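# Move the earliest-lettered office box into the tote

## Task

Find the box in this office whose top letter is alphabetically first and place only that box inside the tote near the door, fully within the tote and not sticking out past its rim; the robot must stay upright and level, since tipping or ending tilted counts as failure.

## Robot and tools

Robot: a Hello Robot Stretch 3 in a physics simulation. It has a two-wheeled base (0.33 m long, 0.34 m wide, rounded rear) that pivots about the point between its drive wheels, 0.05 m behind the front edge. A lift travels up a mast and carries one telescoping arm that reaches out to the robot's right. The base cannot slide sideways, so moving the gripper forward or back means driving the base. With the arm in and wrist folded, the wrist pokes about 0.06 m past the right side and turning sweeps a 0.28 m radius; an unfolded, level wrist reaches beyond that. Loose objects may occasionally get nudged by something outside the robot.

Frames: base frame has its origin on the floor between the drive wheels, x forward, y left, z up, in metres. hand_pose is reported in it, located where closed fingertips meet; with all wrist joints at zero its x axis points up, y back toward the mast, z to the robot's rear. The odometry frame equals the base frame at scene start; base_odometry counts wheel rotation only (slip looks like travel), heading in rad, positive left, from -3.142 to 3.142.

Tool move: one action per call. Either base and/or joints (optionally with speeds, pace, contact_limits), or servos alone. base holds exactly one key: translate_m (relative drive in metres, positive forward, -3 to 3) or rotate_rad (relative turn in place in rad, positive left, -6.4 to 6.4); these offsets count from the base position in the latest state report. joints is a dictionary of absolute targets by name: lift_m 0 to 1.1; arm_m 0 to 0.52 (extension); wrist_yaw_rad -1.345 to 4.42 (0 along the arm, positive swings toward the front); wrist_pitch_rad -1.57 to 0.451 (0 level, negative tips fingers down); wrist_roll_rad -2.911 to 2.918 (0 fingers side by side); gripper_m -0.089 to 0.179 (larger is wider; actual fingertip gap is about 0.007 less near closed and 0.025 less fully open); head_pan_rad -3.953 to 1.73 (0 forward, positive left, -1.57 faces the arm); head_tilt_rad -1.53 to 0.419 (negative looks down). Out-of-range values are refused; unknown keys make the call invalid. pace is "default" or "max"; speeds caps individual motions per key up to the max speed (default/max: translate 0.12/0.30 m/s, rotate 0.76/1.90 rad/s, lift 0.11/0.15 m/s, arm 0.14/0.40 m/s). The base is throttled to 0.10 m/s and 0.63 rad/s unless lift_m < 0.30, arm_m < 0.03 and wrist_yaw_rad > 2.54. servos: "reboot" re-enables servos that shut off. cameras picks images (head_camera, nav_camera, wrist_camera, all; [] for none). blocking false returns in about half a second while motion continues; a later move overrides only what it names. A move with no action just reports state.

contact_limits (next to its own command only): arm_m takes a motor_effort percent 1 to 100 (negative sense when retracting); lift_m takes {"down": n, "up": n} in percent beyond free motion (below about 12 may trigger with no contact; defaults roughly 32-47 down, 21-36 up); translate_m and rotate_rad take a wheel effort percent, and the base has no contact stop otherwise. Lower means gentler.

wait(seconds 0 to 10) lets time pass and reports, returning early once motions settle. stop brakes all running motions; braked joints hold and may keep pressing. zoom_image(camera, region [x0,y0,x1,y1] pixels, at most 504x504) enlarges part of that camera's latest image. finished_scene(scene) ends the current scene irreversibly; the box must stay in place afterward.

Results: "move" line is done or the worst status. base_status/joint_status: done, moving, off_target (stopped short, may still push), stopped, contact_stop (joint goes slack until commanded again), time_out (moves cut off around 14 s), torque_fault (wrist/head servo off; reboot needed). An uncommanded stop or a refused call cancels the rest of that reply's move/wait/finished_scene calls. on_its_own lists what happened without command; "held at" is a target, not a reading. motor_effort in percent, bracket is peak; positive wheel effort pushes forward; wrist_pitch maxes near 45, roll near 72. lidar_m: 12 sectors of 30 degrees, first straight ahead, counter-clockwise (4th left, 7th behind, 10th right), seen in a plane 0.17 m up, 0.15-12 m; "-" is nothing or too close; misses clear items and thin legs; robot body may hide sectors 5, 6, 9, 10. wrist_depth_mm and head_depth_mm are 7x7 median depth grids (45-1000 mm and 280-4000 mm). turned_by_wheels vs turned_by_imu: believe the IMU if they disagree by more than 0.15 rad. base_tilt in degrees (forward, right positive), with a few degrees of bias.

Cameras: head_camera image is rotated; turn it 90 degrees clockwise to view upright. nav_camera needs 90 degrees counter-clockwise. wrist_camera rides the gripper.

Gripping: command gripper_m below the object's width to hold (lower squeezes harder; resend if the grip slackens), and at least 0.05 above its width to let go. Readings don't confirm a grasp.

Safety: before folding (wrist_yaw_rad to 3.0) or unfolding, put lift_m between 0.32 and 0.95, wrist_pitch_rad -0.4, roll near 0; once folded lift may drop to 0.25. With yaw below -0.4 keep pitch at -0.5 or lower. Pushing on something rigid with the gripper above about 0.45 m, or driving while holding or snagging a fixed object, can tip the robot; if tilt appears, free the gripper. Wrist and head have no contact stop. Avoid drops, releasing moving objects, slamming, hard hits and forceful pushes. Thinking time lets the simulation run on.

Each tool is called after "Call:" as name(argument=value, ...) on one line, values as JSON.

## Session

Call:
move(joints={"head_pan_rad": 1.0, "head_tilt_rad": -0.35}, pace="max", cameras=["nav_camera"])

Call:
move(joints={"head_pan_rad": -0.5, "head_tilt_rad": -0.35}, pace="max", cameras=["nav_camera"])

Call:
move(joints={"head_pan_rad": -2.0, "head_tilt_rad": -0.35}, pace="max", cameras=["nav_camera"])

Call:
move(joints={"head_pan_rad": -3.5, "head_tilt_rad": -0.35}, pace="max", cameras=["nav_camera"])

Scene clock: 0.93 s.
move: done
base_odometry: x=+0.000 y=+0.000 heading=+0.000
turned_by_wheels: +0.000
turned_by_imu: +0.000
base_tilt: forward=+0.8 right=+0.0
lidar_m: 0.73 0.74 0.91 1.57 1.59 1.09 1.00 1.01 1.25 1.55 1.23 0.80
head_depth_mm: 757 787 817 853 895 934 989 / 1975 2086 2216 2322 1000 1055 1113 / 1837 1941 2099 2285 2376 1869 1513 / 1714 1817 1945 2075 2201 1870 1488 / 1607 1696 1800 1927 2048 1857 1511 / 1506 1574 1676 1770 1903 1858 1508 / 1423 1495 1576 1671 1779 1794 1492
base_status: not commanded
joint_positions: lift_m=+0.337 arm_m=+0.002 wrist_yaw_rad=+3.032 wrist_pitch_rad=-0.535 wrist_roll_rad=+0.000 gripper_m=+0.037 head_pan_rad=+1.022 head_tilt_rad=-0.349
joint_status: all done
measured_speeds: all 0
motor_effort: left_wheel=-0.4(0.8) right_wheel=+1.9(2.6) lift_m=+27.1(27.6) arm_m=-10.6(10.6) wrist_yaw_rad=+0.9(1.4) wrist_pitch_rad=+2.3(2.6) wrist_roll_rad=+0.8(1.1) gripper_m=+0.4(0.9) head_pan_rad=+0.7(3.9) head_tilt_rad=-1.8(3.9)
hand_pose: x=+0.0015 y=+0.0602 z=+0.3248 quat_wxyz=(+0.224, +0.691, +0.150, +0.671) (m; base frame)
wrist_depth_mm: - 140 - - - - 726 / - 155 - - - - - / 871 176 202 908 873 873 - / 730 696 201 720 723 709 684 / 605 609 218 608 602 598 599 / 523 528 128 146 498 520 516 / 454 307 293 302 434 457 457
pictures: nav_camera (sideways)
Images, in order (width x height): nav_camera 672x504.

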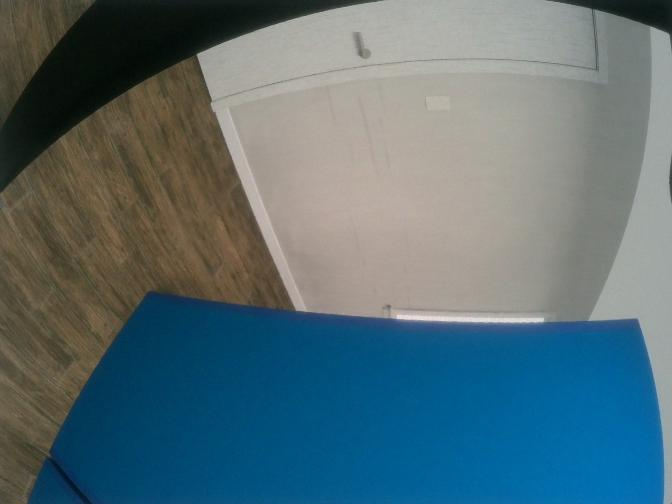

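Scene clock: 1.97 s.
move: done
base_odometry: x=+0.000 y=+0.000 heading=+0.000
turned_by_wheels: +0.000
turned_by_imu: +0.000
base_tilt: forward=+1.1 right=+0.0
lidar_m: 0.73 0.74 0.91 1.57 1.59 1.09 1.00 1.01 1.25 1.55 1.23 0.80
head_depth_mm: 910 982 1068 1167 1290 1448 1504 / 847 910 979 1059 1166 1283 1408 / 789 840 906 978 1062 1161 1275 / 740 783 838 899 971 1054 1157 / 693 733 782 833 897 968 1054 / 657 697 739 793 845 900 971 / 625 653 690 731 780 829 894
base_status: not commanded
joint_positions: lift_m=+0.337 arm_m=+0.002 wrist_yaw_rad=+3.032 wrist_pitch_rad=-0.535 wrist_roll_rad=+0.000 gripper_m=+0.037 head_pan_rad=-0.522 head_tilt_rad=-0.349
joint_status: all done
measured_speeds: all 0
motor_effort: left_wheel=-0.6(0.7) right_wheel=+2.2(3.0) lift_m=+27.4(28.1) arm_m=-13.5(13.5) wrist_yaw_rad=+0.3(1.3) wrist_pitch_rad=+2.6(2.6) wrist_roll_rad=+0.8(1.0) gripper_m=+0.2(1.2) head_pan_rad=-0.4(5.1) head_tilt_rad=-0.5(3.6)
hand_pose: x=+0.0015 y=+0.0602 z=+0.3248 quat_wxyz=(+0.224, +0.691, +0.150, +0.671) (m; base frame)
wrist_depth_mm: - 140 - - - - 739 / - 156 - - - - - / 892 177 203 920 903 884 - / 717 687 201 724 723 724 682 / 612 609 219 610 601 596 601 / 525 534 127 146 503 525 523 / 454 307 293 300 442 456 455
pictures: nav_camera (sideways)
Images, in order (width x height): nav_camera 672x504.

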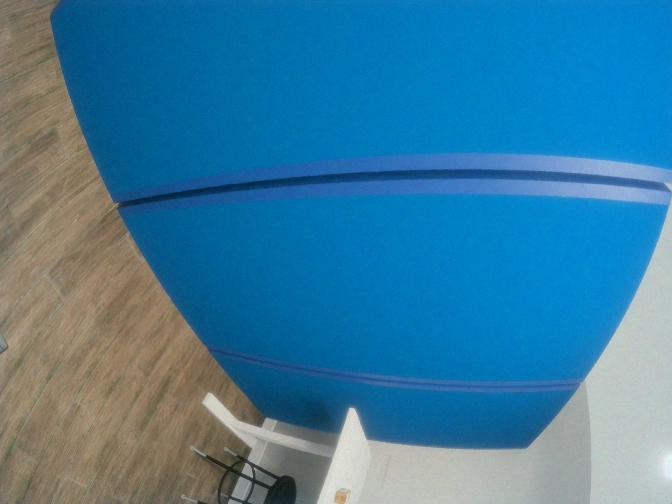

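Scene clock: 3.00 s.
move: done
base_odometry: x=+0.000 y=+0.000 heading=+0.000
turned_by_wheels: +0.000
turned_by_imu: +0.000
base_tilt: forward=+1.0 right=-0.1
lidar_m: 0.73 0.74 0.91 1.57 1.59 1.09 1.00 1.01 1.26 1.55 1.23 0.80
head_depth_mm: 1144 1186 1231 1269 1339 1382 1436 / 1279 1319 1383 1457 1517 1600 1515 / 1448 1516 1570 1676 1754 1790 1503 / 1660 1755 1838 1941 2093 1902 1509 / 1913 2062 2121 2234 2350 1871 1495 / 1978 2098 2146 2307 2390 1854 1492 / 1890 1987 2059 2192 2337 1867 1488
base_status: not commanded
joint_positions: lift_m=+0.337 arm_m=+0.002 wrist_yaw_rad=+3.032 wrist_pitch_rad=-0.535 wrist_roll_rad=+0.000 gripper_m=+0.037 head_pan_rad=-2.045 head_tilt_rad=-0.350
joint_status: all done
measured_speeds: all 0
motor_effort: left_wheel=-0.6(0.7) right_wheel=+2.0(2.6) lift_m=+28.5(28.7) arm_m=-17.0(17.0) wrist_yaw_rad=+0.9(1.1) wrist_pitch_rad=+2.2(2.8) wrist_roll_rad=+0.7(1.0) gripper_m=-0.1(1.1) head_pan_rad=+2.5(5.1) head_tilt_rad=-1.6(4.0)
hand_pose: x=+0.0015 y=+0.0602 z=+0.3248 quat_wxyz=(+0.224, +0.691, +0.150, +0.671) (m; base frame)
wrist_depth_mm: - 141 - - - - 731 / - 155 - - - - - / 897 177 202 895 882 865 - / 717 698 202 729 711 721 694 / 601 600 220 603 611 593 606 / 520 526 127 147 498 521 520 / 461 306 292 299 437 450 452
pictures: nav_camera (sideways)
Images, in order (width x height): nav_camera 672x504.

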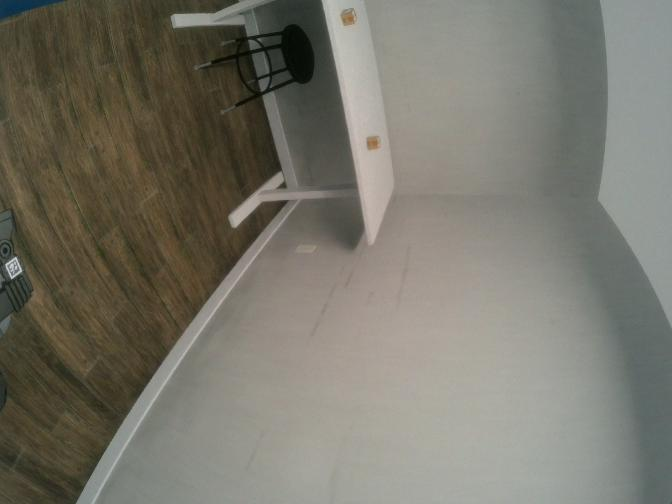

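Scene clock: 4.03 s.
move: done
base_odometry: x=+0.000 y=+0.000 heading=+0.000
turned_by_wheels: +0.000
turned_by_imu: +0.000
base_tilt: forward=+1.2 right=-0.1
lidar_m: 0.73 0.74 0.91 1.57 1.58 1.09 1.00 1.01 1.25 1.55 1.23 0.80
head_depth_mm: 1149 1234 1325 1441 1572 1733 1517 / 1092 1160 1243 1349 1457 1590 1510 / 1027 1095 1167 1260 1357 1488 1505 / 979 1035 1106 1182 1277 1396 1447 / 924 983 1046 1117 1202 1297 1382 / 869 937 993 1059 1133 1215 1310 / 838 898 951 1001 1067 1147 1225
base_status: not commanded
joint_positions: lift_m=+0.337 arm_m=+0.002 wrist_yaw_rad=+3.032 wrist_pitch_rad=-0.535 wrist_roll_rad=+0.000 gripper_m=+0.037 head_pan_rad=-3.553 head_tilt_rad=-0.350
joint_status: all done
measured_speeds: all 0
motor_effort: left_wheel=-0.4(0.8) right_wheel=+2.4(2.6) lift_m=+28.6(28.8) arm_m=-19.8(19.8) wrist_yaw_rad=+0.8(1.4) wrist_pitch_rad=+2.2(2.6) wrist_roll_rad=+0.8(1.1) gripper_m=-1.5(1.5) head_pan_rad=+2.8(4.9) head_tilt_rad=-1.0(4.9)
hand_pose: x=+0.0015 y=+0.0602 z=+0.3248 quat_wxyz=(+0.224, +0.691, +0.150, +0.671) (m; base frame)
wrist_depth_mm: - 141 - - - - 746 / - 156 - - - - - / 902 176 201 904 905 874 - / 726 685 202 723 718 721 689 / 610 609 220 609 608 603 596 / 516 517 128 146 507 516 521 / 455 307 294 299 430 455 452
pictures: nav_camera (sideways)
Images, in order (width x height): nav_camera 672x504.

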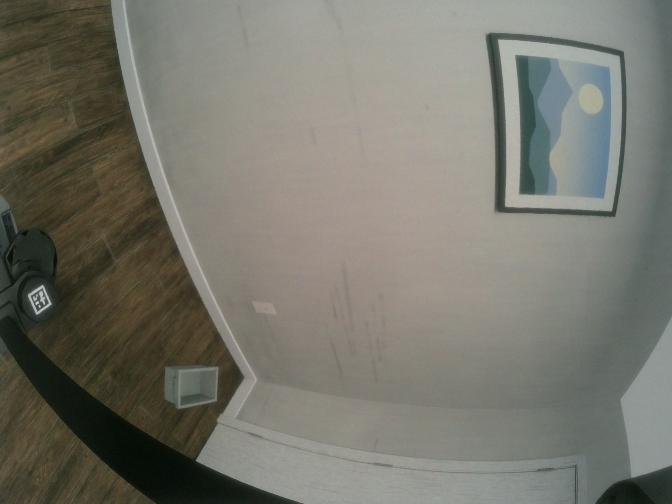

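Call:
move(joints={"head_pan_rad": -1.53, "head_tilt_rad": -0.3, "lift_m": 0.28}, pace="max", cameras=["head_camera"])

Scene clock: 21.73 s.
move: done
base_odometry: x=+0.000 y=+0.000 heading=+0.000
turned_by_wheels: +0.000
turned_by_imu: +0.001
base_tilt: forward=+1.1 right=-0.2
lidar_m: 0.73 0.74 0.92 1.57 1.58 1.09 1.00 1.01 1.25 1.55 1.23 0.80
head_depth_mm: 1880 2010 2097 1797 2359 1989 1570 / 1887 1991 2112 1764 2332 1990 1592 / 1881 2001 2106 1735 2346 1982 1566 / 1905 2002 2118 1737 2312 1891 1574 / 1892 2006 2089 1904 1832 1954 1559 / 1883 1999 2090 1880 2335 1972 1557 / 1889 2000 2107 1801 2234 1943 1541
base_status: not commanded
joint_positions: lift_m=+0.280 arm_m=+0.002 wrist_yaw_rad=+3.032 wrist_pitch_rad=-0.536 wrist_roll_rad=+0.000 gripper_m=+0.037 head_pan_rad=-1.484 head_tilt_rad=-0.304
joint_status: all done
measured_speeds: all 0
motor_effort: left_wheel=-0.7(0.7) right_wheel=+2.1(2.7) lift_m=+19.6(28.8) arm_m=-20.8(22.4) wrist_yaw_rad=+1.1(1.4) wrist_pitch_rad=+2.9(2.9) wrist_roll_rad=+0.9(1.1) gripper_m=-0.8(0.8) head_pan_rad=-3.3(5.0) head_tilt_rad=+4.2(6.2)
hand_pose: x=+0.0014 y=+0.0601 z=+0.2672 quat_wxyz=(+0.224, +0.691, +0.150, +0.671) (m; base frame)
wrist_depth_mm: - 140 - - - - 726 / 928 155 887 - - - - / 775 177 202 780 779 789 732 / 629 612 201 634 631 631 626 / 532 530 221 534 532 533 527 / 458 278 128 262 444 455 459 / 243 249 237 242 383 401 403
pictures: head_camera (sideways)
Images, in order (width x height): head_camera 896x504.

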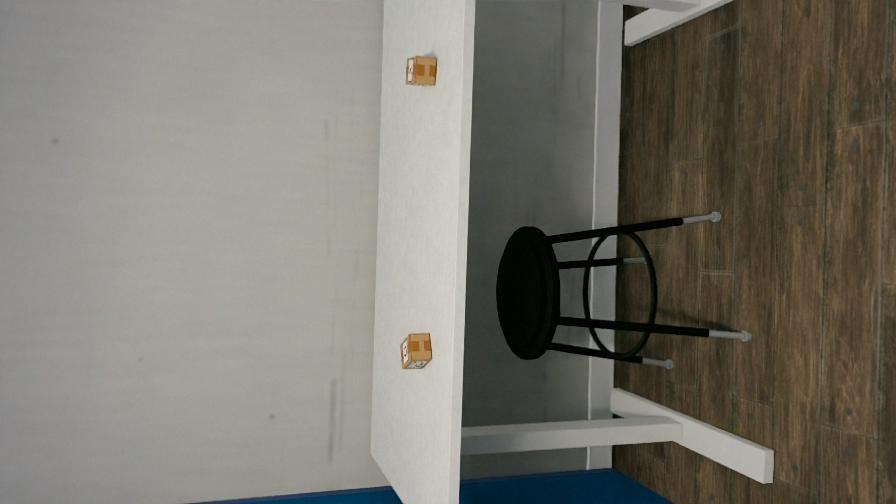

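Call:
zoom_image(camera="head_camera", region=[396, 48, 446, 98])

Call:
zoom_image(camera="head_camera", region=[392, 326, 442, 376])

Scaled by 10.080 from the camera's 896x504 image, which has a finer 1280x720 frame.

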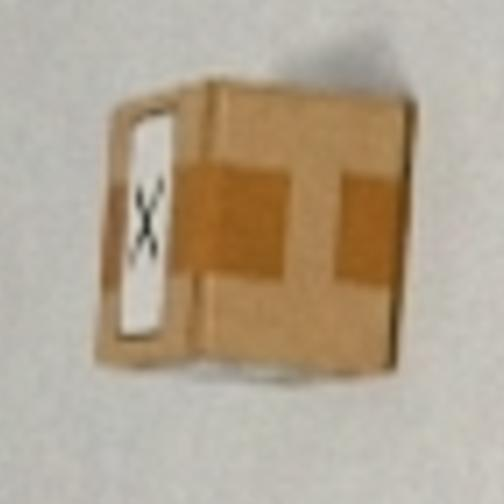

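Scaled by 10.080 from the camera's 896x504 image, which has a finer 1280x720 frame.

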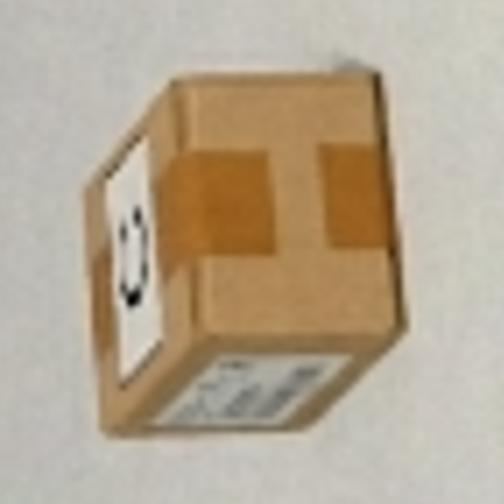

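Call:
move(base={"rotate_rad": 1.325}, joints={"head_pan_rad": 0.0, "head_tilt_rad": -0.35}, pace="max", cameras=[])

Call:
move(base={"translate_m": 1.09}, joints={"head_pan_rad": -1.0, "head_tilt_rad": -0.35}, pace="max", cameras=[])

Call:
move(base={"rotate_rad": -1.146}, joints={"head_pan_rad": 0.6, "head_tilt_rad": -0.35}, pace="max", cameras=["nav_camera"])

Scene clock: 43.13 s.
move: done
base_odometry: x=+0.000 y=+0.000 heading=+1.325
turned_by_wheels: +1.325
turned_by_imu: +1.320
base_tilt: forward=+1.0 right=-0.3
lidar_m: 1.58 1.57 1.28 1.01 1.01 1.08 1.63 1.54 0.93 0.74 0.73 0.79
head_depth_mm: 1583 1721 1826 1960 2137 1904 1527 / 1524 1619 1758 1865 2040 1873 1521 / 1491 1570 1684 1796 1953 1883 1511 / 1438 1532 1618 1757 1900 1875 1507 / 1388 1475 1576 1686 1795 1867 1507 / 1348 1419 1509 1598 1710 1793 1487 / 1309 1373 1452 1546 1666 1747 1495
base_status: done
joint_positions: lift_m=+0.280 arm_m=+0.002 wrist_yaw_rad=+3.032 wrist_pitch_rad=-0.536 wrist_roll_rad=+0.000 gripper_m=+0.037 head_pan_rad=+0.015 head_tilt_rad=-0.348
joint_status: all done
measured_speeds: translate_m=+0.000 rotate_rad=+0.000 lift_m=+0.000 arm_m=+0.000 wrist_yaw_rad=+0.000 wrist_pitch_rad=+0.000 wrist_roll_rad=+0.000 head_pan_rad=-0.024 head_tilt_rad=+0.000
motor_effort: left_wheel=-7.2(17.1) right_wheel=+9.5(15.8) lift_m=+23.6(23.7) arm_m=-21.7(22.7) wrist_yaw_rad=+0.6(1.1) wrist_pitch_rad=+2.4(2.9) wrist_roll_rad=+0.9(1.1) gripper_m=+0.3(1.5) head_pan_rad=-3.5(6.3) head_tilt_rad=-2.2(4.5)
hand_pose: x=+0.0014 y=+0.0601 z=+0.2672 quat_wxyz=(+0.224, +0.691, +0.150, +0.671) (m; base frame)
wrist_depth_mm: - 141 155 - - - - / - 154 905 - - - - / 751 176 201 786 784 783 782 / 632 605 200 630 636 627 631 / 534 530 220 529 534 531 529 / 455 277 128 263 440 461 458 / 243 251 237 244 380 401 398
pictures: none
No camera images: "cameras" was empty.

Scene clock: 48.13 s.
move: done
base_odometry: x=+0.266 y=+1.057 heading=+1.324
turned_by_wheels: +0.000
turned_by_imu: +0.000
base_tilt: forward=+0.9 right=-0.2
lidar_m: 0.60 0.60 0.61 0.93 1.43 1.54 2.33 0.82 0.47 0.59 1.63 0.76
head_depth_mm: 2826 3007 3060 3284 2503 1887 1514 / 2881 2991 3236 3300 2515 1893 1504 / 2945 3081 3284 3516 2471 1880 1513 / 2279 2433 2626 2887 2461 1893 1514 / 1625 1697 1795 1941 2019 1838 1487 / 1274 1333 1385 1441 1516 1588 1484 / 1048 1076 1116 1161 1206 1251 1300
base_status: done
joint_positions: lift_m=+0.280 arm_m=+0.002 wrist_yaw_rad=+3.032 wrist_pitch_rad=-0.536 wrist_roll_rad=+0.000 gripper_m=+0.037 head_pan_rad=-1.001 head_tilt_rad=-0.350
joint_status: all done
measured_speeds: all 0
motor_effort: left_wheel=-2.0(12.7) right_wheel=+7.4(20.2) lift_m=+29.2(32.0) arm_m=-17.1(21.9) wrist_yaw_rad=+0.8(1.4) wrist_pitch_rad=+2.5(3.0) wrist_roll_rad=+0.6(1.1) gripper_m=-0.3(1.4) head_pan_rad=+1.8(5.7) head_tilt_rad=-2.0(3.6)
hand_pose: x=+0.0014 y=+0.0601 z=+0.2672 quat_wxyz=(+0.224, +0.691, +0.150, +0.671) (m; base frame)
wrist_depth_mm: - 140 - - - - 492 / - 155 905 - 855 - - / 795 177 202 784 797 621 - / 630 615 202 626 623 610 515 / 529 528 220 535 525 527 523 / 459 279 128 262 443 454 451 / 243 250 236 243 382 395 402
pictures: none
No camera images: "cameras" was empty.

Scene clock: 50.23 s.
move: done
base_odometry: x=+0.266 y=+1.057 heading=+0.179
turned_by_wheels: -1.146
turned_by_imu: -1.142
base_tilt: forward=+1.0 right=-0.1
lidar_m: 2.09 0.82 0.62 0.60 0.60 0.85 1.43 1.49 2.09 1.06 0.48 0.53
head_depth_mm: 1140 1251 1380 1532 1786 1815 1507 / 977 1067 1165 1292 1439 1599 1512 / 868 935 1006 1096 1202 1323 1413 / 777 825 879 952 1032 1115 1225 / 699 740 784 841 894 973 1055 / 640 675 711 751 798 858 918 / 590 618 648 683 723 767 814
base_status: done
joint_positions: lift_m=+0.280 arm_m=+0.002 wrist_yaw_rad=+3.032 wrist_pitch_rad=-0.536 wrist_roll_rad=+0.000 gripper_m=+0.037 head_pan_rad=+0.616 head_tilt_rad=-0.351
joint_status: all done
measured_speeds: translate_m=+0.000 rotate_rad=+0.000 lift_m=+0.000 arm_m=+0.000 wrist_yaw_rad=+0.000 wrist_pitch_rad=+0.000 wrist_roll_rad=+0.000 head_pan_rad=-0.024 head_tilt_rad=+0.000
motor_effort: left_wheel=+9.5(18.0) right_wheel=-9.1(15.0) lift_m=+24.5(29.6) arm_m=-22.4(22.4) wrist_yaw_rad=+0.6(1.3) wrist_pitch_rad=+2.4(2.9) wrist_roll_rad=+0.8(1.0) gripper_m=+1.0(1.3) head_pan_rad=-2.1(4.4) head_tilt_rad=-0.8(5.3)
hand_pose: x=+0.0014 y=+0.0601 z=+0.2672 quat_wxyz=(+0.224, +0.691, +0.150, +0.671) (m; base frame)
wrist_depth_mm: - 141 152 - - - - / - 154 160 - - - - / - 168 176 - - 725 741 / 627 610 201 629 637 641 643 / 528 536 220 529 530 529 527 / 460 280 127 263 447 455 449 / 242 248 238 244 385 401 400
pictures: nav_camera (sideways)
Images, in order (width x height): nav_camera 672x504.

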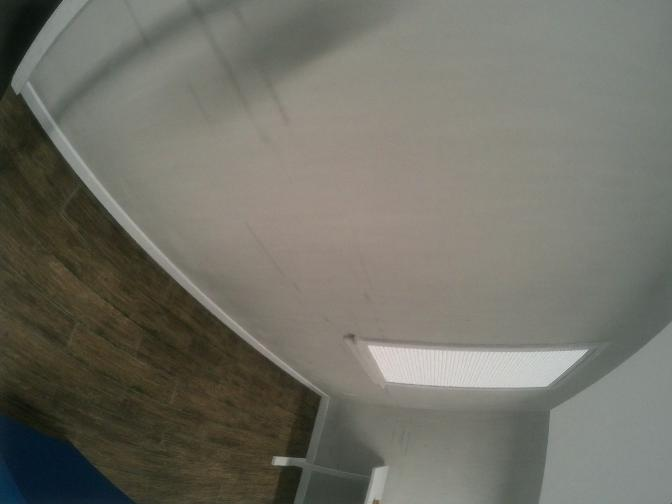

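Call:
move(base={"translate_m": 1.35}, joints={"head_pan_rad": -0.6, "head_tilt_rad": -0.3}, pace="max", cameras=["nav_camera", "head_camera"])

Scene clock: 60.37 s.
move: done
base_odometry: x=+1.594 y=+1.297 heading=+0.179
turned_by_wheels: +0.000
turned_by_imu: +0.000
base_tilt: forward=+1.0 right=-0.2
lidar_m: 1.54 0.77 0.58 0.56 0.58 0.82 2.37 0.71 1.40 2.74 2.15 2.05
head_depth_mm: 2360 2516 2691 2928 2794 2015 1589 / 2206 2353 2471 2118 2400 2021 1573 / 2066 2185 2347 1989 2639 1991 1578 / 1985 2076 2193 1767 2459 1992 1571 / 1904 1977 2114 1733 2376 1974 1565 / 1799 1878 1992 1573 2204 1975 1560 / 1698 1785 1913 1437 2099 1907 1526
base_status: done
joint_positions: lift_m=+0.280 arm_m=+0.002 wrist_yaw_rad=+3.032 wrist_pitch_rad=-0.536 wrist_roll_rad=+0.000 gripper_m=+0.037 head_pan_rad=-0.600 head_tilt_rad=-0.299
joint_status: all done
measured_speeds: all 0
motor_effort: left_wheel=+4.1(16.7) right_wheel=+1.1(14.9) lift_m=+28.4(32.1) arm_m=-21.5(22.5) wrist_yaw_rad=+1.1(1.4) wrist_pitch_rad=+2.5(3.1) wrist_roll_rad=+0.8(1.3) gripper_m=+0.5(1.5) head_pan_rad=+2.1(4.6) head_tilt_rad=+3.2(6.3)
hand_pose: x=+0.0014 y=+0.0601 z=+0.2672 quat_wxyz=(+0.224, +0.691, +0.150, +0.671) (m; base frame)
wrist_depth_mm: - 141 152 - - - - / - 154 160 - - - - / - 169 174 - - - - / 635 589 202 630 629 628 640 / 527 532 221 530 528 528 531 / 456 279 128 263 445 461 458 / 243 250 238 243 382 401 403
pictures: head_camera (sideways), nav_camera (sideways)
Images, in order (width x height): head_camera 896x504, nav_camera 672x504.

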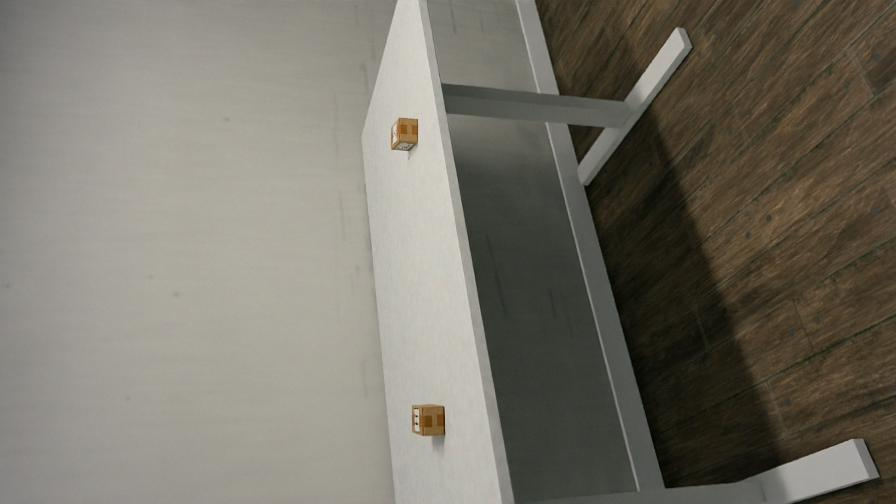

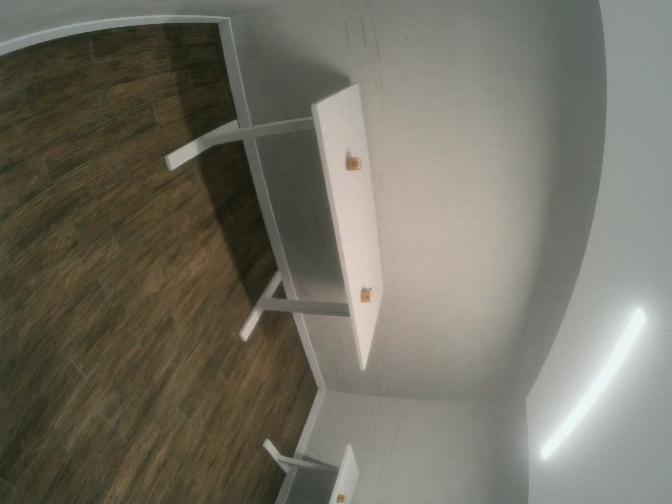

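Two boxes on Desk B visible, zooming on each.

Call:
zoom_image(camera="head_camera", region=[404, 396, 454, 446])

Call:
zoom_image(camera="head_camera", region=[382, 110, 432, 160])

Scaled by 10.080 from the camera's 896x504 image, which has a finer 1280x720 frame.

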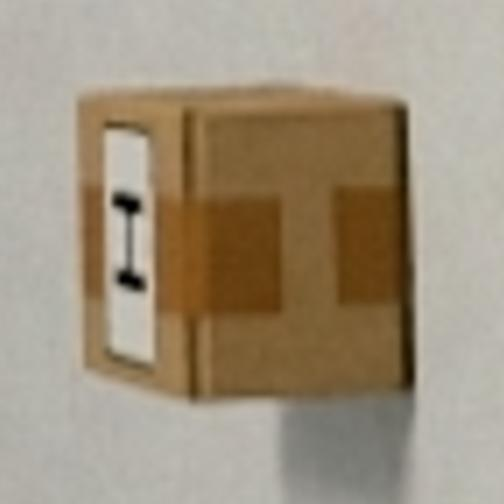

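Scaled by 10.080 from the camera's 896x504 image, which has a finer 1280x720 frame.

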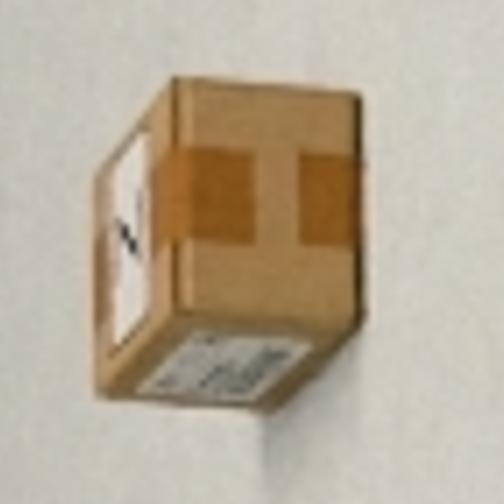

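Call:
move(base={"rotate_rad": -1.162}, joints={"head_pan_rad": 0.0}, pace="max", cameras=["nav_camera"])

Call:
move(base={"translate_m": 1.387}, joints={"head_pan_rad": 0.97, "head_tilt_rad": -0.4}, pace="max", cameras=["head_camera"])

Scene clock: 78.27 s.
move: done
base_odometry: x=+1.594 y=+1.297 heading=-0.983
turned_by_wheels: -1.162
turned_by_imu: -1.156
base_tilt: forward=+1.0 right=-0.2
lidar_m: 2.88 2.11 1.54 0.86 0.59 0.56 0.57 0.74 1.63 0.70 1.37 2.29
head_depth_mm: 2784 2943 3055 3196 2746 2016 1577 / 2917 3045 3200 3278 2756 2007 1586 / 3114 3244 3346 3580 2714 1999 1581 / 3219 3426 3558 3660 2711 1995 1573 / 3050 3128 3369 3478 2698 1994 1572 / 2637 2807 2856 2970 2685 1947 1580 / 2393 2428 2540 2110 2287 1972 1555
base_status: done
joint_positions: lift_m=+0.280 arm_m=+0.002 wrist_yaw_rad=+3.032 wrist_pitch_rad=-0.536 wrist_roll_rad=+0.000 gripper_m=+0.037 head_pan_rad=+0.011 head_tilt_rad=-0.299
joint_status: all done
measured_speeds: all 0
motor_effort: left_wheel=+9.1(18.2) right_wheel=-6.4(16.1) lift_m=+22.3(22.3) arm_m=-21.7(22.4) wrist_yaw_rad=+0.8(1.4) wrist_pitch_rad=+2.2(2.9) wrist_roll_rad=+0.9(1.1) gripper_m=-0.1(1.2) head_pan_rad=-2.2(5.0) head_tilt_rad=+2.2(3.2)
hand_pose: x=+0.0014 y=+0.0601 z=+0.2672 quat_wxyz=(+0.224, +0.691, +0.150, +0.671) (m; base frame)
wrist_depth_mm: - 141 - - - - - / - 154 917 - - - - / - 169 203 772 780 778 783 / 502 592 201 634 634 638 636 / 516 528 220 537 527 534 530 / 462 278 128 264 443 462 460 / 242 248 237 244 383 402 397
pictures: nav_camera (sideways)
Images, in order (width x height): nav_camera 672x504.

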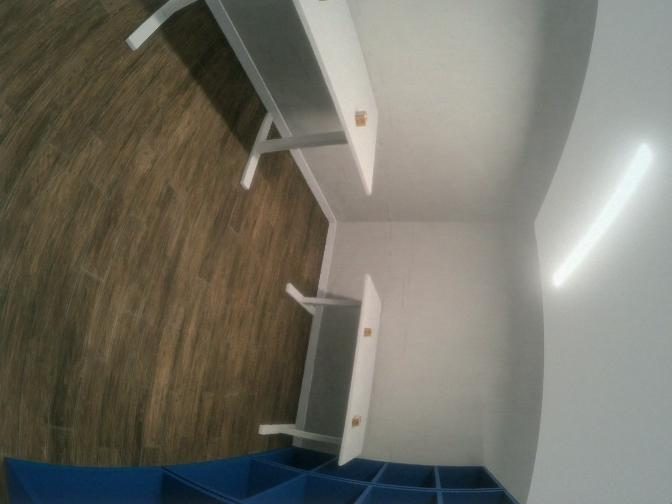

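Scene clock: 84.27 s.
move: done
base_odometry: x=+2.364 y=+0.144 heading=-0.982
turned_by_wheels: +0.000
turned_by_imu: -0.001
base_tilt: forward=+0.8 right=-0.2
lidar_m: 1.53 1.48 0.98 1.43 1.85 1.80 1.84 1.42 1.18 1.53 1.57 1.52
head_depth_mm: 1215 1303 1411 1521 789 1754 1437 / 1203 1304 1392 1191 787 1740 1439 / 1207 1283 1393 1118 783 1259 1362 / 1189 1276 1370 1112 780 1707 1430 / 1188 1253 1347 1107 781 1701 1447 / 1171 1252 1349 1109 778 1681 1439 / 1162 1237 1332 1104 775 1671 1435
base_status: done
joint_positions: lift_m=+0.280 arm_m=+0.002 wrist_yaw_rad=+3.032 wrist_pitch_rad=-0.536 wrist_roll_rad=+0.000 gripper_m=+0.037 head_pan_rad=+0.970 head_tilt_rad=-0.400
joint_status: all done
measured_speeds: all 0
motor_effort: left_wheel=+10.5(20.3) right_wheel=-3.4(9.0) lift_m=+31.1(31.1) arm_m=-15.8(21.7) wrist_yaw_rad=+0.6(1.4) wrist_pitch_rad=+2.7(3.1) wrist_roll_rad=+1.0(1.1) gripper_m=+0.0(1.4) head_pan_rad=-3.4(4.5) head_tilt_rad=-2.0(3.7)
hand_pose: x=+0.0014 y=+0.0601 z=+0.2672 quat_wxyz=(+0.224, +0.691, +0.150, +0.671) (m; base frame)
wrist_depth_mm: - 140 - - - - - / - 155 908 - - - - / 780 176 202 783 794 796 784 / 633 611 202 625 625 628 630 / 534 527 220 525 530 536 528 / 456 278 127 263 441 459 457 / 243 248 237 242 382 396 402
pictures: head_camera (sideways)
Images, in order (width x height): head_camera 896x504.

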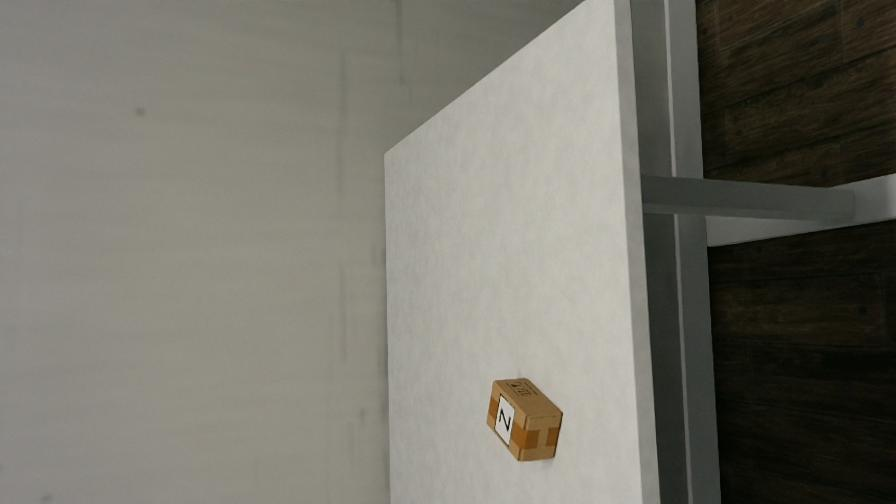

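Call:
move(joints={"head_pan_rad": -0.7, "head_tilt_rad": -0.27}, pace="max", cameras=["head_camera"])

Scene clock: 91.93 s.
move: done
base_odometry: x=+2.364 y=+0.144 heading=-0.982
turned_by_wheels: +0.000
turned_by_imu: +0.001
base_tilt: forward=+1.1 right=-0.1
lidar_m: 1.52 1.49 0.98 1.42 1.84 1.80 1.84 1.42 1.18 1.53 1.57 1.52
head_depth_mm: 1877 1994 2062 2157 1561 1941 1632 / 1842 1927 2023 2100 1570 2076 1628 / 1812 1887 1986 2033 1566 2061 1620 / 1767 1844 1928 1996 1450 2077 1619 / 1723 1813 1904 1943 1435 2060 1606 / 1688 1770 1859 1914 1418 2047 1584 / 1648 1714 1808 1872 1341 2016 1590
base_status: not commanded
joint_positions: lift_m=+0.280 arm_m=+0.002 wrist_yaw_rad=+3.032 wrist_pitch_rad=-0.536 wrist_roll_rad=+0.000 gripper_m=+0.037 head_pan_rad=-0.740 head_tilt_rad=-0.274
joint_status: all done
measured_speeds: all 0
motor_effort: left_wheel=+10.2(10.6) right_wheel=-3.0(4.0) lift_m=+31.8(32.2) arm_m=-11.1(12.6) wrist_yaw_rad=+1.0(1.1) wrist_pitch_rad=+2.6(2.8) wrist_roll_rad=+0.8(1.0) gripper_m=+0.3(1.4) head_pan_rad=+1.3(5.1) head_tilt_rad=+3.3(6.7)
hand_pose: x=+0.0014 y=+0.0601 z=+0.2672 quat_wxyz=(+0.224, +0.691, +0.150, +0.671) (m; base frame)
wrist_depth_mm: - 140 - - - - - / - 155 933 - - - - / 790 177 201 795 791 768 793 / 629 607 201 624 625 627 630 / 527 529 220 534 535 523 528 / 455 277 128 264 442 456 452 / 242 250 239 243 378 398 399
pictures: head_camera (sideways)
Images, in order (width x height): head_camera 896x504.

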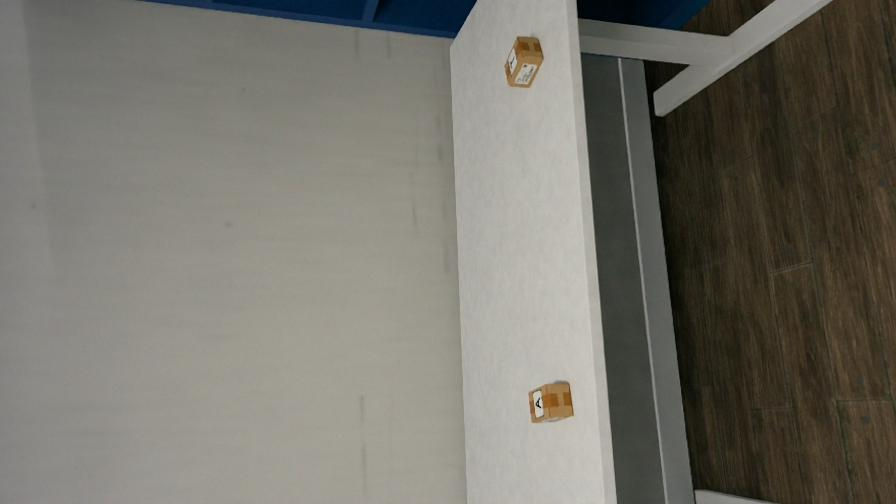

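Call:
zoom_image(camera="head_camera", region=[524, 376, 580, 432])

Call:
zoom_image(camera="head_camera", region=[496, 32, 552, 88])

Scaled by 9.000 from the camera's 896x504 image, which has a finer 1280x720 frame.

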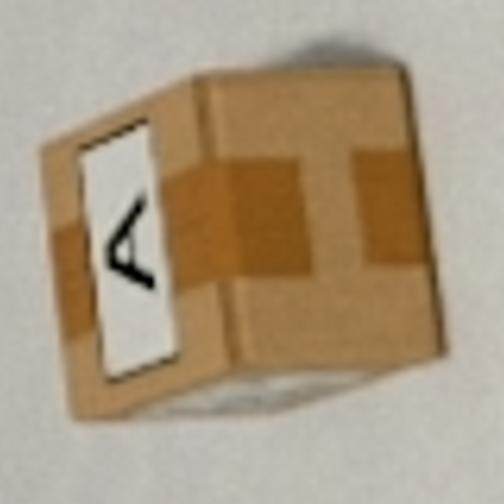

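Scaled by 9.000 from the camera's 896x504 image, which has a finer 1280x720 frame.

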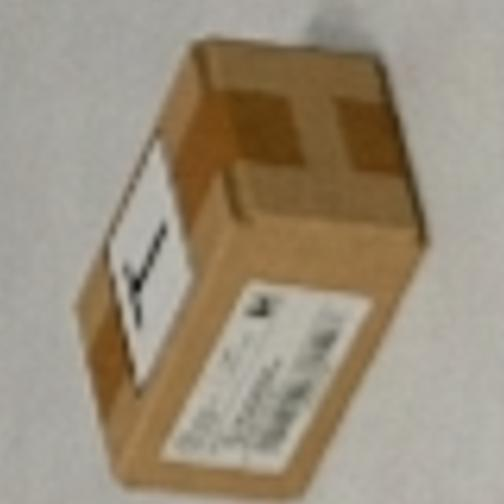

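Call:
move(base={"rotate_rad": -0.449}, pace="max", cameras=[])

Call:
move(base={"translate_m": 0.8}, joints={"head_pan_rad": 0.0, "head_tilt_rad": -0.5}, pace="max", cameras=["head_camera"])

Call:
move(base={"rotate_rad": 1.571}, joints={"lift_m": 0.92, "wrist_pitch_rad": -0.4, "head_pan_rad": -1.57, "head_tilt_rad": -0.6}, pace="max", cameras=["head_camera"])

Scene clock: 128.80 s.
move: done
base_odometry: x=+2.364 y=+0.144 heading=-1.431
turned_by_wheels: -0.449
turned_by_imu: -0.446
base_tilt: forward=+0.8 right=-0.2
lidar_m: 1.52 1.97 1.44 0.98 1.41 1.37 1.80 1.87 1.42 1.17 1.53 1.75
head_depth_mm: 1311 1368 1473 1583 1632 1815 1582 / 1903 1860 1500 1561 1618 1718 1627 / 2099 2159 2258 2334 2318 1976 1612 / 2062 2137 2261 2379 2409 2067 1617 / 1967 2059 2167 2098 1900 2013 1618 / 1857 1960 2058 2078 1543 2046 1605 / 1762 1835 1928 1956 1427 2045 1608
base_status: done
joint_positions: lift_m=+0.280 arm_m=+0.002 wrist_yaw_rad=+3.032 wrist_pitch_rad=-0.536 wrist_roll_rad=+0.000 gripper_m=+0.037 head_pan_rad=-0.700 head_tilt_rad=-0.270
joint_status: not commanded
measured_speeds: all 0
motor_effort: left_wheel=+9.3(17.2) right_wheel=-7.9(15.1) lift_m=+31.2(32.0) arm_m=-7.5(7.5) wrist_yaw_rad=+0.8(1.2) wrist_pitch_rad=+2.6(2.9) wrist_roll_rad=+0.9(1.1) gripper_m=+0.3(1.1) head_pan_rad=+3.0(3.7) head_tilt_rad=+2.8(4.8)
hand_pose: x=+0.0014 y=+0.0601 z=+0.2672 quat_wxyz=(+0.224, +0.691, +0.150, +0.671) (m; base frame)
wrist_depth_mm: - 140 - - - - - / - 156 920 - - - - / 784 177 202 783 797 774 786 / 632 605 201 635 624 644 632 / 528 534 221 539 527 526 528 / 453 279 127 263 434 452 460 / 243 251 237 243 378 400 398
pictures: none
No camera images: "cameras" was empty.

Scene clock: 132.80 s.
move: done
base_odometry: x=+2.476 y=-0.648 heading=-1.431
turned_by_wheels: +0.000
turned_by_imu: +0.000
base_tilt: forward=+0.9 right=-0.1
lidar_m: 1.17 0.75 1.44 1.39 1.44 1.98 2.59 1.99 1.35 1.19 1.16 1.21
head_depth_mm: 958 1036 1129 1194 897 720 600 / 963 1047 1145 1189 894 716 600 / 971 1053 1145 1182 895 676 597 / 974 1060 1156 1188 891 695 596 / 982 1063 1172 1172 889 712 594 / 988 1077 1179 1177 884 708 596 / 997 1087 1179 1259 882 709 595
base_status: done
joint_positions: lift_m=+0.280 arm_m=+0.002 wrist_yaw_rad=+3.032 wrist_pitch_rad=-0.536 wrist_roll_rad=+0.000 gripper_m=+0.037 head_pan_rad=+0.002 head_tilt_rad=-0.500
joint_status: all done
measured_speeds: all 0
motor_effort: left_wheel=+8.0(19.8) right_wheel=+0.1(7.7) lift_m=+28.6(31.2) arm_m=-11.7(11.7) wrist_yaw_rad=+1.0(1.4) wrist_pitch_rad=+2.6(2.9) wrist_roll_rad=+0.7(1.0) gripper_m=-0.3(1.3) head_pan_rad=-2.6(5.1) head_tilt_rad=-2.1(4.0)
hand_pose: x=+0.0014 y=+0.0601 z=+0.2672 quat_wxyz=(+0.224, +0.691, +0.150, +0.671) (m; base frame)
wrist_depth_mm: - 140 - - - - - / - 154 935 - - - - / 751 176 203 787 780 770 791 / 632 610 201 641 626 643 640 / 540 529 221 529 526 528 497 / 453 277 127 263 440 457 451 / 243 249 237 242 381 402 400
pictures: head_camera (sideways)
Images, in order (width x height): head_camera 896x504.

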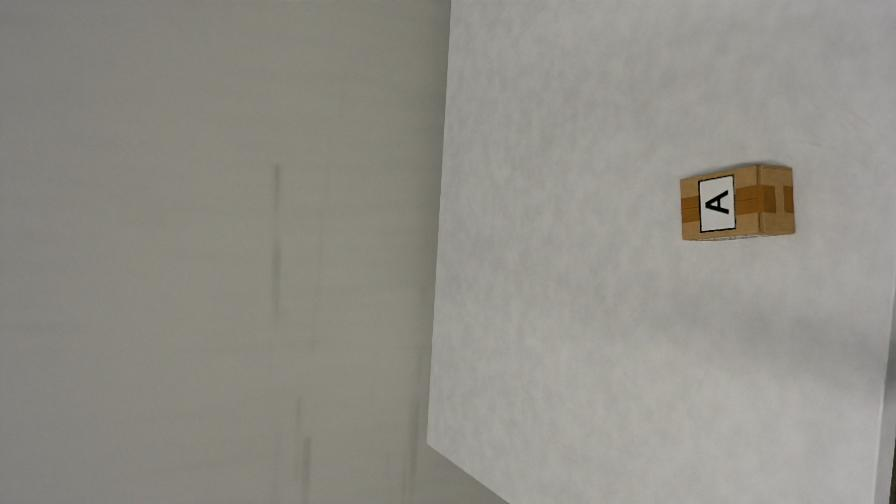

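Scene clock: 137.87 s.
move: done
base_odometry: x=+2.476 y=-0.648 heading=+0.140
turned_by_wheels: +1.571
turned_by_imu: +1.566
base_tilt: forward=+0.9 right=-0.1
lidar_m: 1.39 1.11 1.95 2.59 1.98 1.35 1.19 1.17 1.21 1.17 0.75 1.45
head_depth_mm: 975 1068 1184 1003 796 - - / 978 1075 1189 1001 790 688 - / 984 1091 1189 1001 790 647 - / 982 1092 1196 994 791 687 - / 993 1099 1207 1002 790 688 - / 1002 1103 1213 997 787 654 1212 / 1009 1118 1220 994 788 652 1241
base_status: done
joint_positions: lift_m=+0.920 arm_m=+0.002 wrist_yaw_rad=+3.032 wrist_pitch_rad=-0.420 wrist_roll_rad=+0.000 gripper_m=+0.037 head_pan_rad=-1.571 head_tilt_rad=-0.601
joint_status: all done
measured_speeds: all 0
motor_effort: left_wheel=-7.9(15.1) right_wheel=+9.9(16.4) lift_m=+31.2(34.9) arm_m=-19.8(22.3) wrist_yaw_rad=+0.6(1.4) wrist_pitch_rad=+3.4(7.3) wrist_roll_rad=+0.7(1.0) gripper_m=-0.7(1.9) head_pan_rad=+4.1(5.6) head_tilt_rad=+0.5(6.0)
hand_pose: x=+0.0032 y=+0.0761 z=+0.9323 quat_wxyz=(+0.185, +0.698, +0.110, +0.683) (m; base frame)
wrist_depth_mm: - 137 - - - - - / - 147 - - - - - / - 160 - - - - - / - - 206 - - - - / - - 197 - - - - / - - 128 - - - - / - - 251 - - - -
pictures: head_camera (sideways)
Images, in order (width x height): head_camera 896x504.

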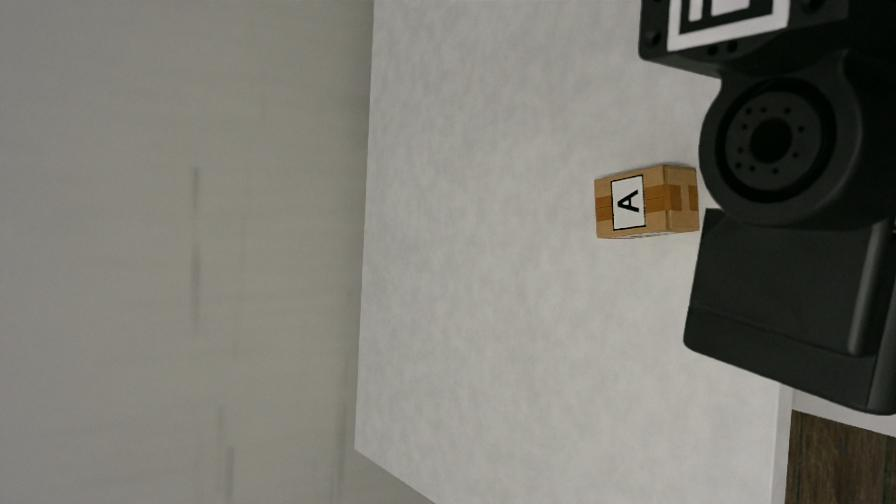

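Call:
move(joints={"wrist_yaw_rad": 0.09, "gripper_m": 0.14}, pace="max", cameras=["wrist_camera"])

Scene clock: 151.13 s.
move: done
base_odometry: x=+2.476 y=-0.648 heading=+0.140
turned_by_wheels: +0.000
turned_by_imu: +0.001
base_tilt: forward=+1.0 right=-0.1
lidar_m: 1.39 1.10 1.95 2.59 1.99 1.35 1.19 1.17 1.21 1.17 0.75 1.45
head_depth_mm: 974 1068 1190 1005 795 - - / 977 1081 1174 1003 795 673 - / 988 1089 1198 1001 841 - - / 987 1095 1190 1002 817 371 1215 / 997 1098 1200 994 789 640 1206 / 1001 1102 1212 993 792 653 1213 / 1005 1107 1228 1000 788 654 1236
base_status: not commanded
joint_positions: lift_m=+0.920 arm_m=+0.002 wrist_yaw_rad=+0.093 wrist_pitch_rad=-0.420 wrist_roll_rad=+0.000 gripper_m=+0.140 head_pan_rad=-1.570 head_tilt_rad=-0.601
joint_status: all done
measured_speeds: all 0
motor_effort: left_wheel=-7.9(8.1) right_wheel=+9.8(10.3) lift_m=+29.0(29.9) arm_m=-15.6(17.1) wrist_yaw_rad=-1.8(7.0) wrist_pitch_rad=+3.3(3.7) wrist_roll_rad=+0.8(1.1) gripper_m=+0.2(92.8) head_pan_rad=+2.8(4.5) head_tilt_rad=+1.9(2.7)
hand_pose: x=-0.0007 y=-0.3699 z=+0.9323 quat_wxyz=(+0.698, +0.180, -0.684, -0.115) (m; base frame)
wrist_depth_mm: - - - - - - - / - - - - - - - / - - - - - - - / - - - - - - - / - - - - - 145 - / - 122 - 354 - 121 - / - 116 - 324 - 116 95
pictures: wrist_camera
Images, in order (width x height): wrist_camera 644x364.

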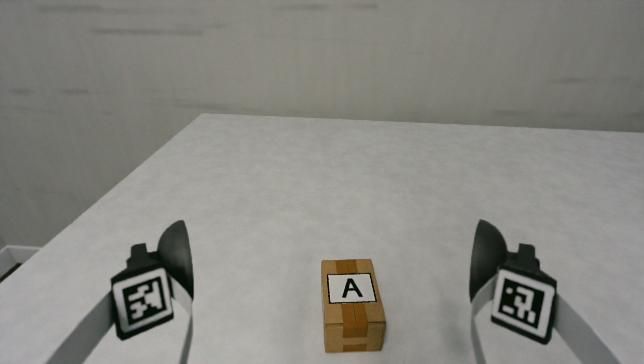

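Call:
move(base={"translate_m": -0.028}, joints={"wrist_yaw_rad": 0.145, "arm_m": 0.091, "lift_m": 0.89}, cameras=["wrist_camera"])

Scene clock: 163.90 s.
move: done
base_odometry: x=+2.448 y=-0.652 heading=+0.140
turned_by_wheels: +0.000
turned_by_imu: +0.001
base_tilt: forward=+1.0 right=+0.1
lidar_m: 1.42 1.13 1.99 2.59 1.98 1.33 1.16 1.14 1.21 1.17 0.76 1.48
head_depth_mm: 979 1078 1179 1010 - - 1208 / 984 1075 1189 1003 - - 1211 / 982 1081 1191 998 362 282 300 / 987 1098 1196 1000 402 611 1212 / 995 1101 1194 1006 744 654 1212 / 995 1107 1216 999 795 655 1199 / 1007 1113 1225 997 789 656 1227
base_status: done
joint_positions: lift_m=+0.890 arm_m=+0.091 wrist_yaw_rad=+0.142 wrist_pitch_rad=-0.420 wrist_roll_rad=+0.000 gripper_m=+0.140 head_pan_rad=-1.570 head_tilt_rad=-0.600
joint_status: all done
measured_speeds: all 0
motor_effort: left_wheel=-6.3(12.4) right_wheel=-2.8(7.0) lift_m=+20.3(24.5) arm_m=+21.9(25.3) wrist_yaw_rad=+2.9(5.6) wrist_pitch_rad=+3.5(3.7) wrist_roll_rad=+0.9(1.1) gripper_m=-0.2(1.0) head_pan_rad=+3.1(3.7) head_tilt_rad=+2.1(3.1)
hand_pose: x=+0.0102 y=-0.4579 z=+0.9023 quat_wxyz=(+0.701, +0.196, -0.679, -0.098) (m; base frame)
wrist_depth_mm: - - - - - - - / - - - - - - - / - - - - - - - / - - - - - - - / - - - - - 145 - / - 123 - - - 120 - / - 116 - 271 - 116 95
pictures: wrist_camera
Images, in order (width x height): wrist_camera 644x364.

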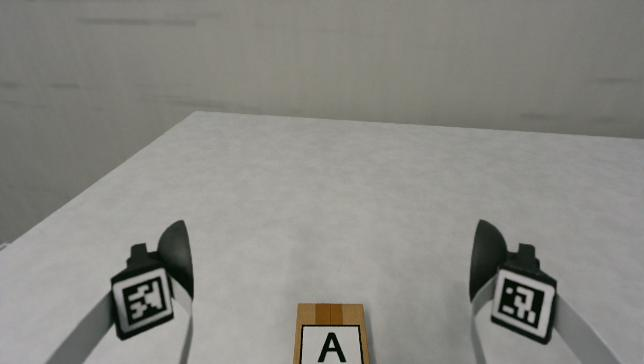

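Call:
move(joints={"lift_m": 0.779}, speeds={"lift_m": 0.06}, contact_limits={"lift_m": {"down": 14}}, cameras=["wrist_camera"])

Scene clock: 171.43 s.
move: done
base_odometry: x=+2.448 y=-0.652 heading=+0.140
turned_by_wheels: +0.000
turned_by_imu: +0.001
base_tilt: forward=+0.9 right=-0.1
lidar_m: 1.42 1.13 2.00 2.59 1.98 1.32 1.16 1.14 1.22 1.17 0.76 1.48
head_depth_mm: 973 1071 1194 1007 793 658 303 / 977 1087 1187 1004 792 326 312 / 986 1082 1191 1008 792 426 326 / 987 1093 1190 1001 792 451 1186 / 990 1092 1201 1006 794 626 1210 / 998 1106 1210 996 790 656 1196 / 1005 1118 1221 991 788 651 1234
base_status: not commanded
joint_positions: lift_m=+0.779 arm_m=+0.091 wrist_yaw_rad=+0.142 wrist_pitch_rad=-0.420 wrist_roll_rad=+0.000 gripper_m=+0.140 head_pan_rad=-1.570 head_tilt_rad=-0.600
joint_status: all done
measured_speeds: all 0
motor_effort: left_wheel=-6.4(6.7) right_wheel=-2.6(3.0) lift_m=+19.4(21.9) arm_m=+1.1(10.0) wrist_yaw_rad=+3.2(3.7) wrist_pitch_rad=+3.7(3.8) wrist_roll_rad=+0.7(1.0) gripper_m=-0.5(1.5) head_pan_rad=+2.7(3.7) head_tilt_rad=+1.7(2.3)
contact_limits: lift_m down 14 (down: maximum 72; up: maximum 65)
hand_pose: x=+0.0102 y=-0.4579 z=+0.7913 quat_wxyz=(+0.701, +0.196, -0.679, -0.098) (m; base frame)
wrist_depth_mm: - - - - - - - / - - - - - - - / - - - - - - - / - - - - - - - / - - - 216 - 144 - / - 123 - 180 180 120 - / - 116 - 181 - 115 95
pictures: wrist_camera
Images, in order (width x height): wrist_camera 644x364.

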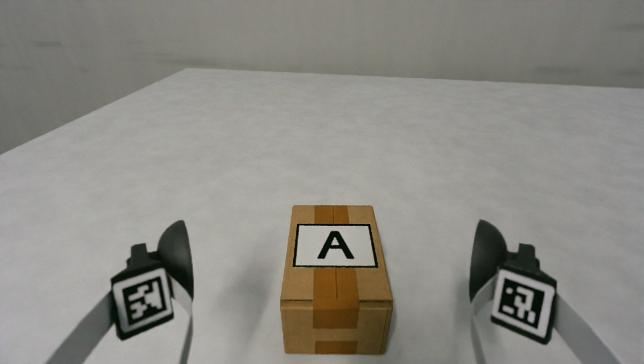

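Call:
move(joints={"gripper_m": 0.03}, cameras=[])

Call:
move(joints={"gripper_m": 0.0}, cameras=[])

Call:
move(joints={"lift_m": 0.88}, speeds={"lift_m": 0.08}, cameras=["wrist_camera"])

Scene clock: 177.83 s.
move: done
base_odometry: x=+2.448 y=-0.652 heading=+0.140
turned_by_wheels: +0.000
turned_by_imu: +0.001
base_tilt: forward=+0.8 right=-0.1
lidar_m: 1.42 1.13 2.00 2.59 1.98 1.33 1.16 1.14 1.22 1.16 0.76 1.48
head_depth_mm: 973 1073 1184 1010 794 661 303 / 984 1079 1184 1004 795 326 311 / 985 1086 1195 1003 793 425 327 / 995 1090 1193 999 791 451 1186 / 992 1096 1210 1002 791 654 1206 / 1001 1105 1212 1002 788 653 1204 / 1004 1110 1225 994 791 655 1230
base_status: not commanded
joint_positions: lift_m=+0.779 arm_m=+0.091 wrist_yaw_rad=+0.142 wrist_pitch_rad=-0.420 wrist_roll_rad=+0.000 gripper_m=+0.030 head_pan_rad=-1.570 head_tilt_rad=-0.600
joint_status: all done
measured_speeds: all 0
motor_effort: left_wheel=-6.5(6.7) right_wheel=-2.7(3.1) lift_m=+19.7(19.7) arm_m=-16.3(16.7) wrist_yaw_rad=+3.2(3.7) wrist_pitch_rad=+3.5(3.8) wrist_roll_rad=+0.7(1.1) gripper_m=+0.2(92.1) head_pan_rad=+1.1(4.2) head_tilt_rad=+0.6(2.4)
contact_limits: lift_m down 14 (down: maximum 72; up: maximum 65)
hand_pose: x=+0.0102 y=-0.4579 z=+0.7913 quat_wxyz=(+0.701, +0.196, -0.679, -0.098) (m; base frame)
wrist_depth_mm: - - - - - - - / - - - - - - - / - - - - - - - / - - - - - - - / - - - 206 - - - / - - 126 172 126 - - / - - - 181 128 - -
pictures: none
No camera images: "cameras" was empty.

Scene clock: 178.67 s.
move: done
base_odometry: x=+2.448 y=-0.652 heading=+0.140
turned_by_wheels: +0.000
turned_by_imu: +0.000
base_tilt: forward=+0.8 right=-0.2
lidar_m: 1.42 1.13 1.99 2.59 1.97 1.32 1.16 1.14 1.22 1.17 0.76 1.48
head_depth_mm: 977 1071 1183 1012 797 657 303 / 976 1084 1191 1005 794 325 312 / 987 1086 1181 1008 794 426 327 / 995 1099 1196 1002 792 452 1191 / 1001 1095 1203 1000 793 654 1208 / 996 1102 1219 1002 788 655 1192 / 1006 1107 1225 1002 787 654 1234
base_status: not commanded
joint_positions: lift_m=+0.779 arm_m=+0.091 wrist_yaw_rad=+0.142 wrist_pitch_rad=-0.420 wrist_roll_rad=+0.000 gripper_m=+0.000 head_pan_rad=-1.570 head_tilt_rad=-0.600
joint_status: all done
measured_speeds: all 0
motor_effort: left_wheel=-6.5(6.8) right_wheel=-2.3(3.4) lift_m=+19.8(19.8) arm_m=-19.6(19.7) wrist_yaw_rad=+3.2(3.4) wrist_pitch_rad=+3.4(3.6) wrist_roll_rad=+1.0(1.0) gripper_m=-2.2(87.8) head_pan_rad=+2.1(3.0) head_tilt_rad=+0.3(1.5)
contact_limits: lift_m down 14 (down: maximum 72; up: maximum 65)
hand_pose: x=+0.0102 y=-0.4579 z=+0.7913 quat_wxyz=(+0.701, +0.196, -0.679, -0.098) (m; base frame)
wrist_depth_mm: - - - - - - - / - - - - - - - / - - - - - - - / - - - - - - - / - - - 155 - - - / - - - 129 123 - - / - - 107 180 - - -
pictures: none
No camera images: "cameras" was empty.

Scene clock: 180.60 s.
move: done
base_odometry: x=+2.448 y=-0.652 heading=+0.140
turned_by_wheels: +0.000
turned_by_imu: +0.000
base_tilt: forward=+1.0 right=-0.2
lidar_m: 1.42 1.13 1.99 2.59 1.97 1.33 1.16 1.14 1.22 1.17 0.76 1.47
head_depth_mm: 976 1078 1183 1005 - - 1215 / 977 1077 1196 1007 847 - 1193 / 985 1088 1179 1000 369 286 294 / 987 1091 1192 1003 432 610 1213 / 995 1099 1193 998 789 656 1211 / 997 1105 1210 1002 790 657 1204 / 1001 1109 1226 998 786 653 1227
base_status: not commanded
joint_positions: lift_m=+0.880 arm_m=+0.091 wrist_yaw_rad=+0.142 wrist_pitch_rad=-0.420 wrist_roll_rad=+0.000 gripper_m=+0.000 head_pan_rad=-1.570 head_tilt_rad=-0.600
joint_status: all done
measured_speeds: all 0
motor_effort: left_wheel=-6.6(6.8) right_wheel=-2.3(3.3) lift_m=+31.1(34.4) arm_m=-21.9(22.4) wrist_yaw_rad=+2.9(3.6) wrist_pitch_rad=+3.8(3.8) wrist_roll_rad=+0.8(0.9) gripper_m=-1.3(2.4) head_pan_rad=+2.2(3.7) head_tilt_rad=+0.7(2.0)
hand_pose: x=+0.0102 y=-0.4579 z=+0.8923 quat_wxyz=(+0.701, +0.196, -0.679, -0.098) (m; base frame)
wrist_depth_mm: - - - - - - - / - - - - - - - / - - - - - - - / - - - - - - - / - - - 149 - - - / - - - 128 124 - - / - - 107 252 - - -
pictures: wrist_camera
Images, in order (width x height): wrist_camera 644x364.

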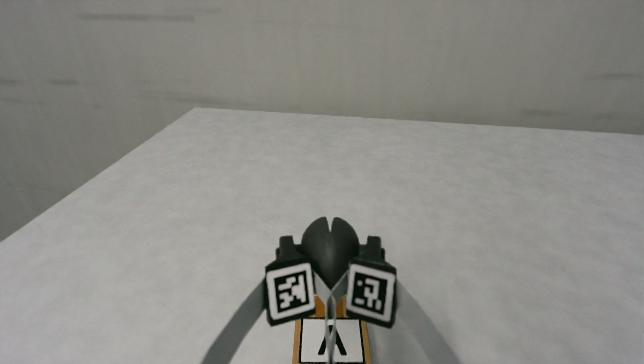

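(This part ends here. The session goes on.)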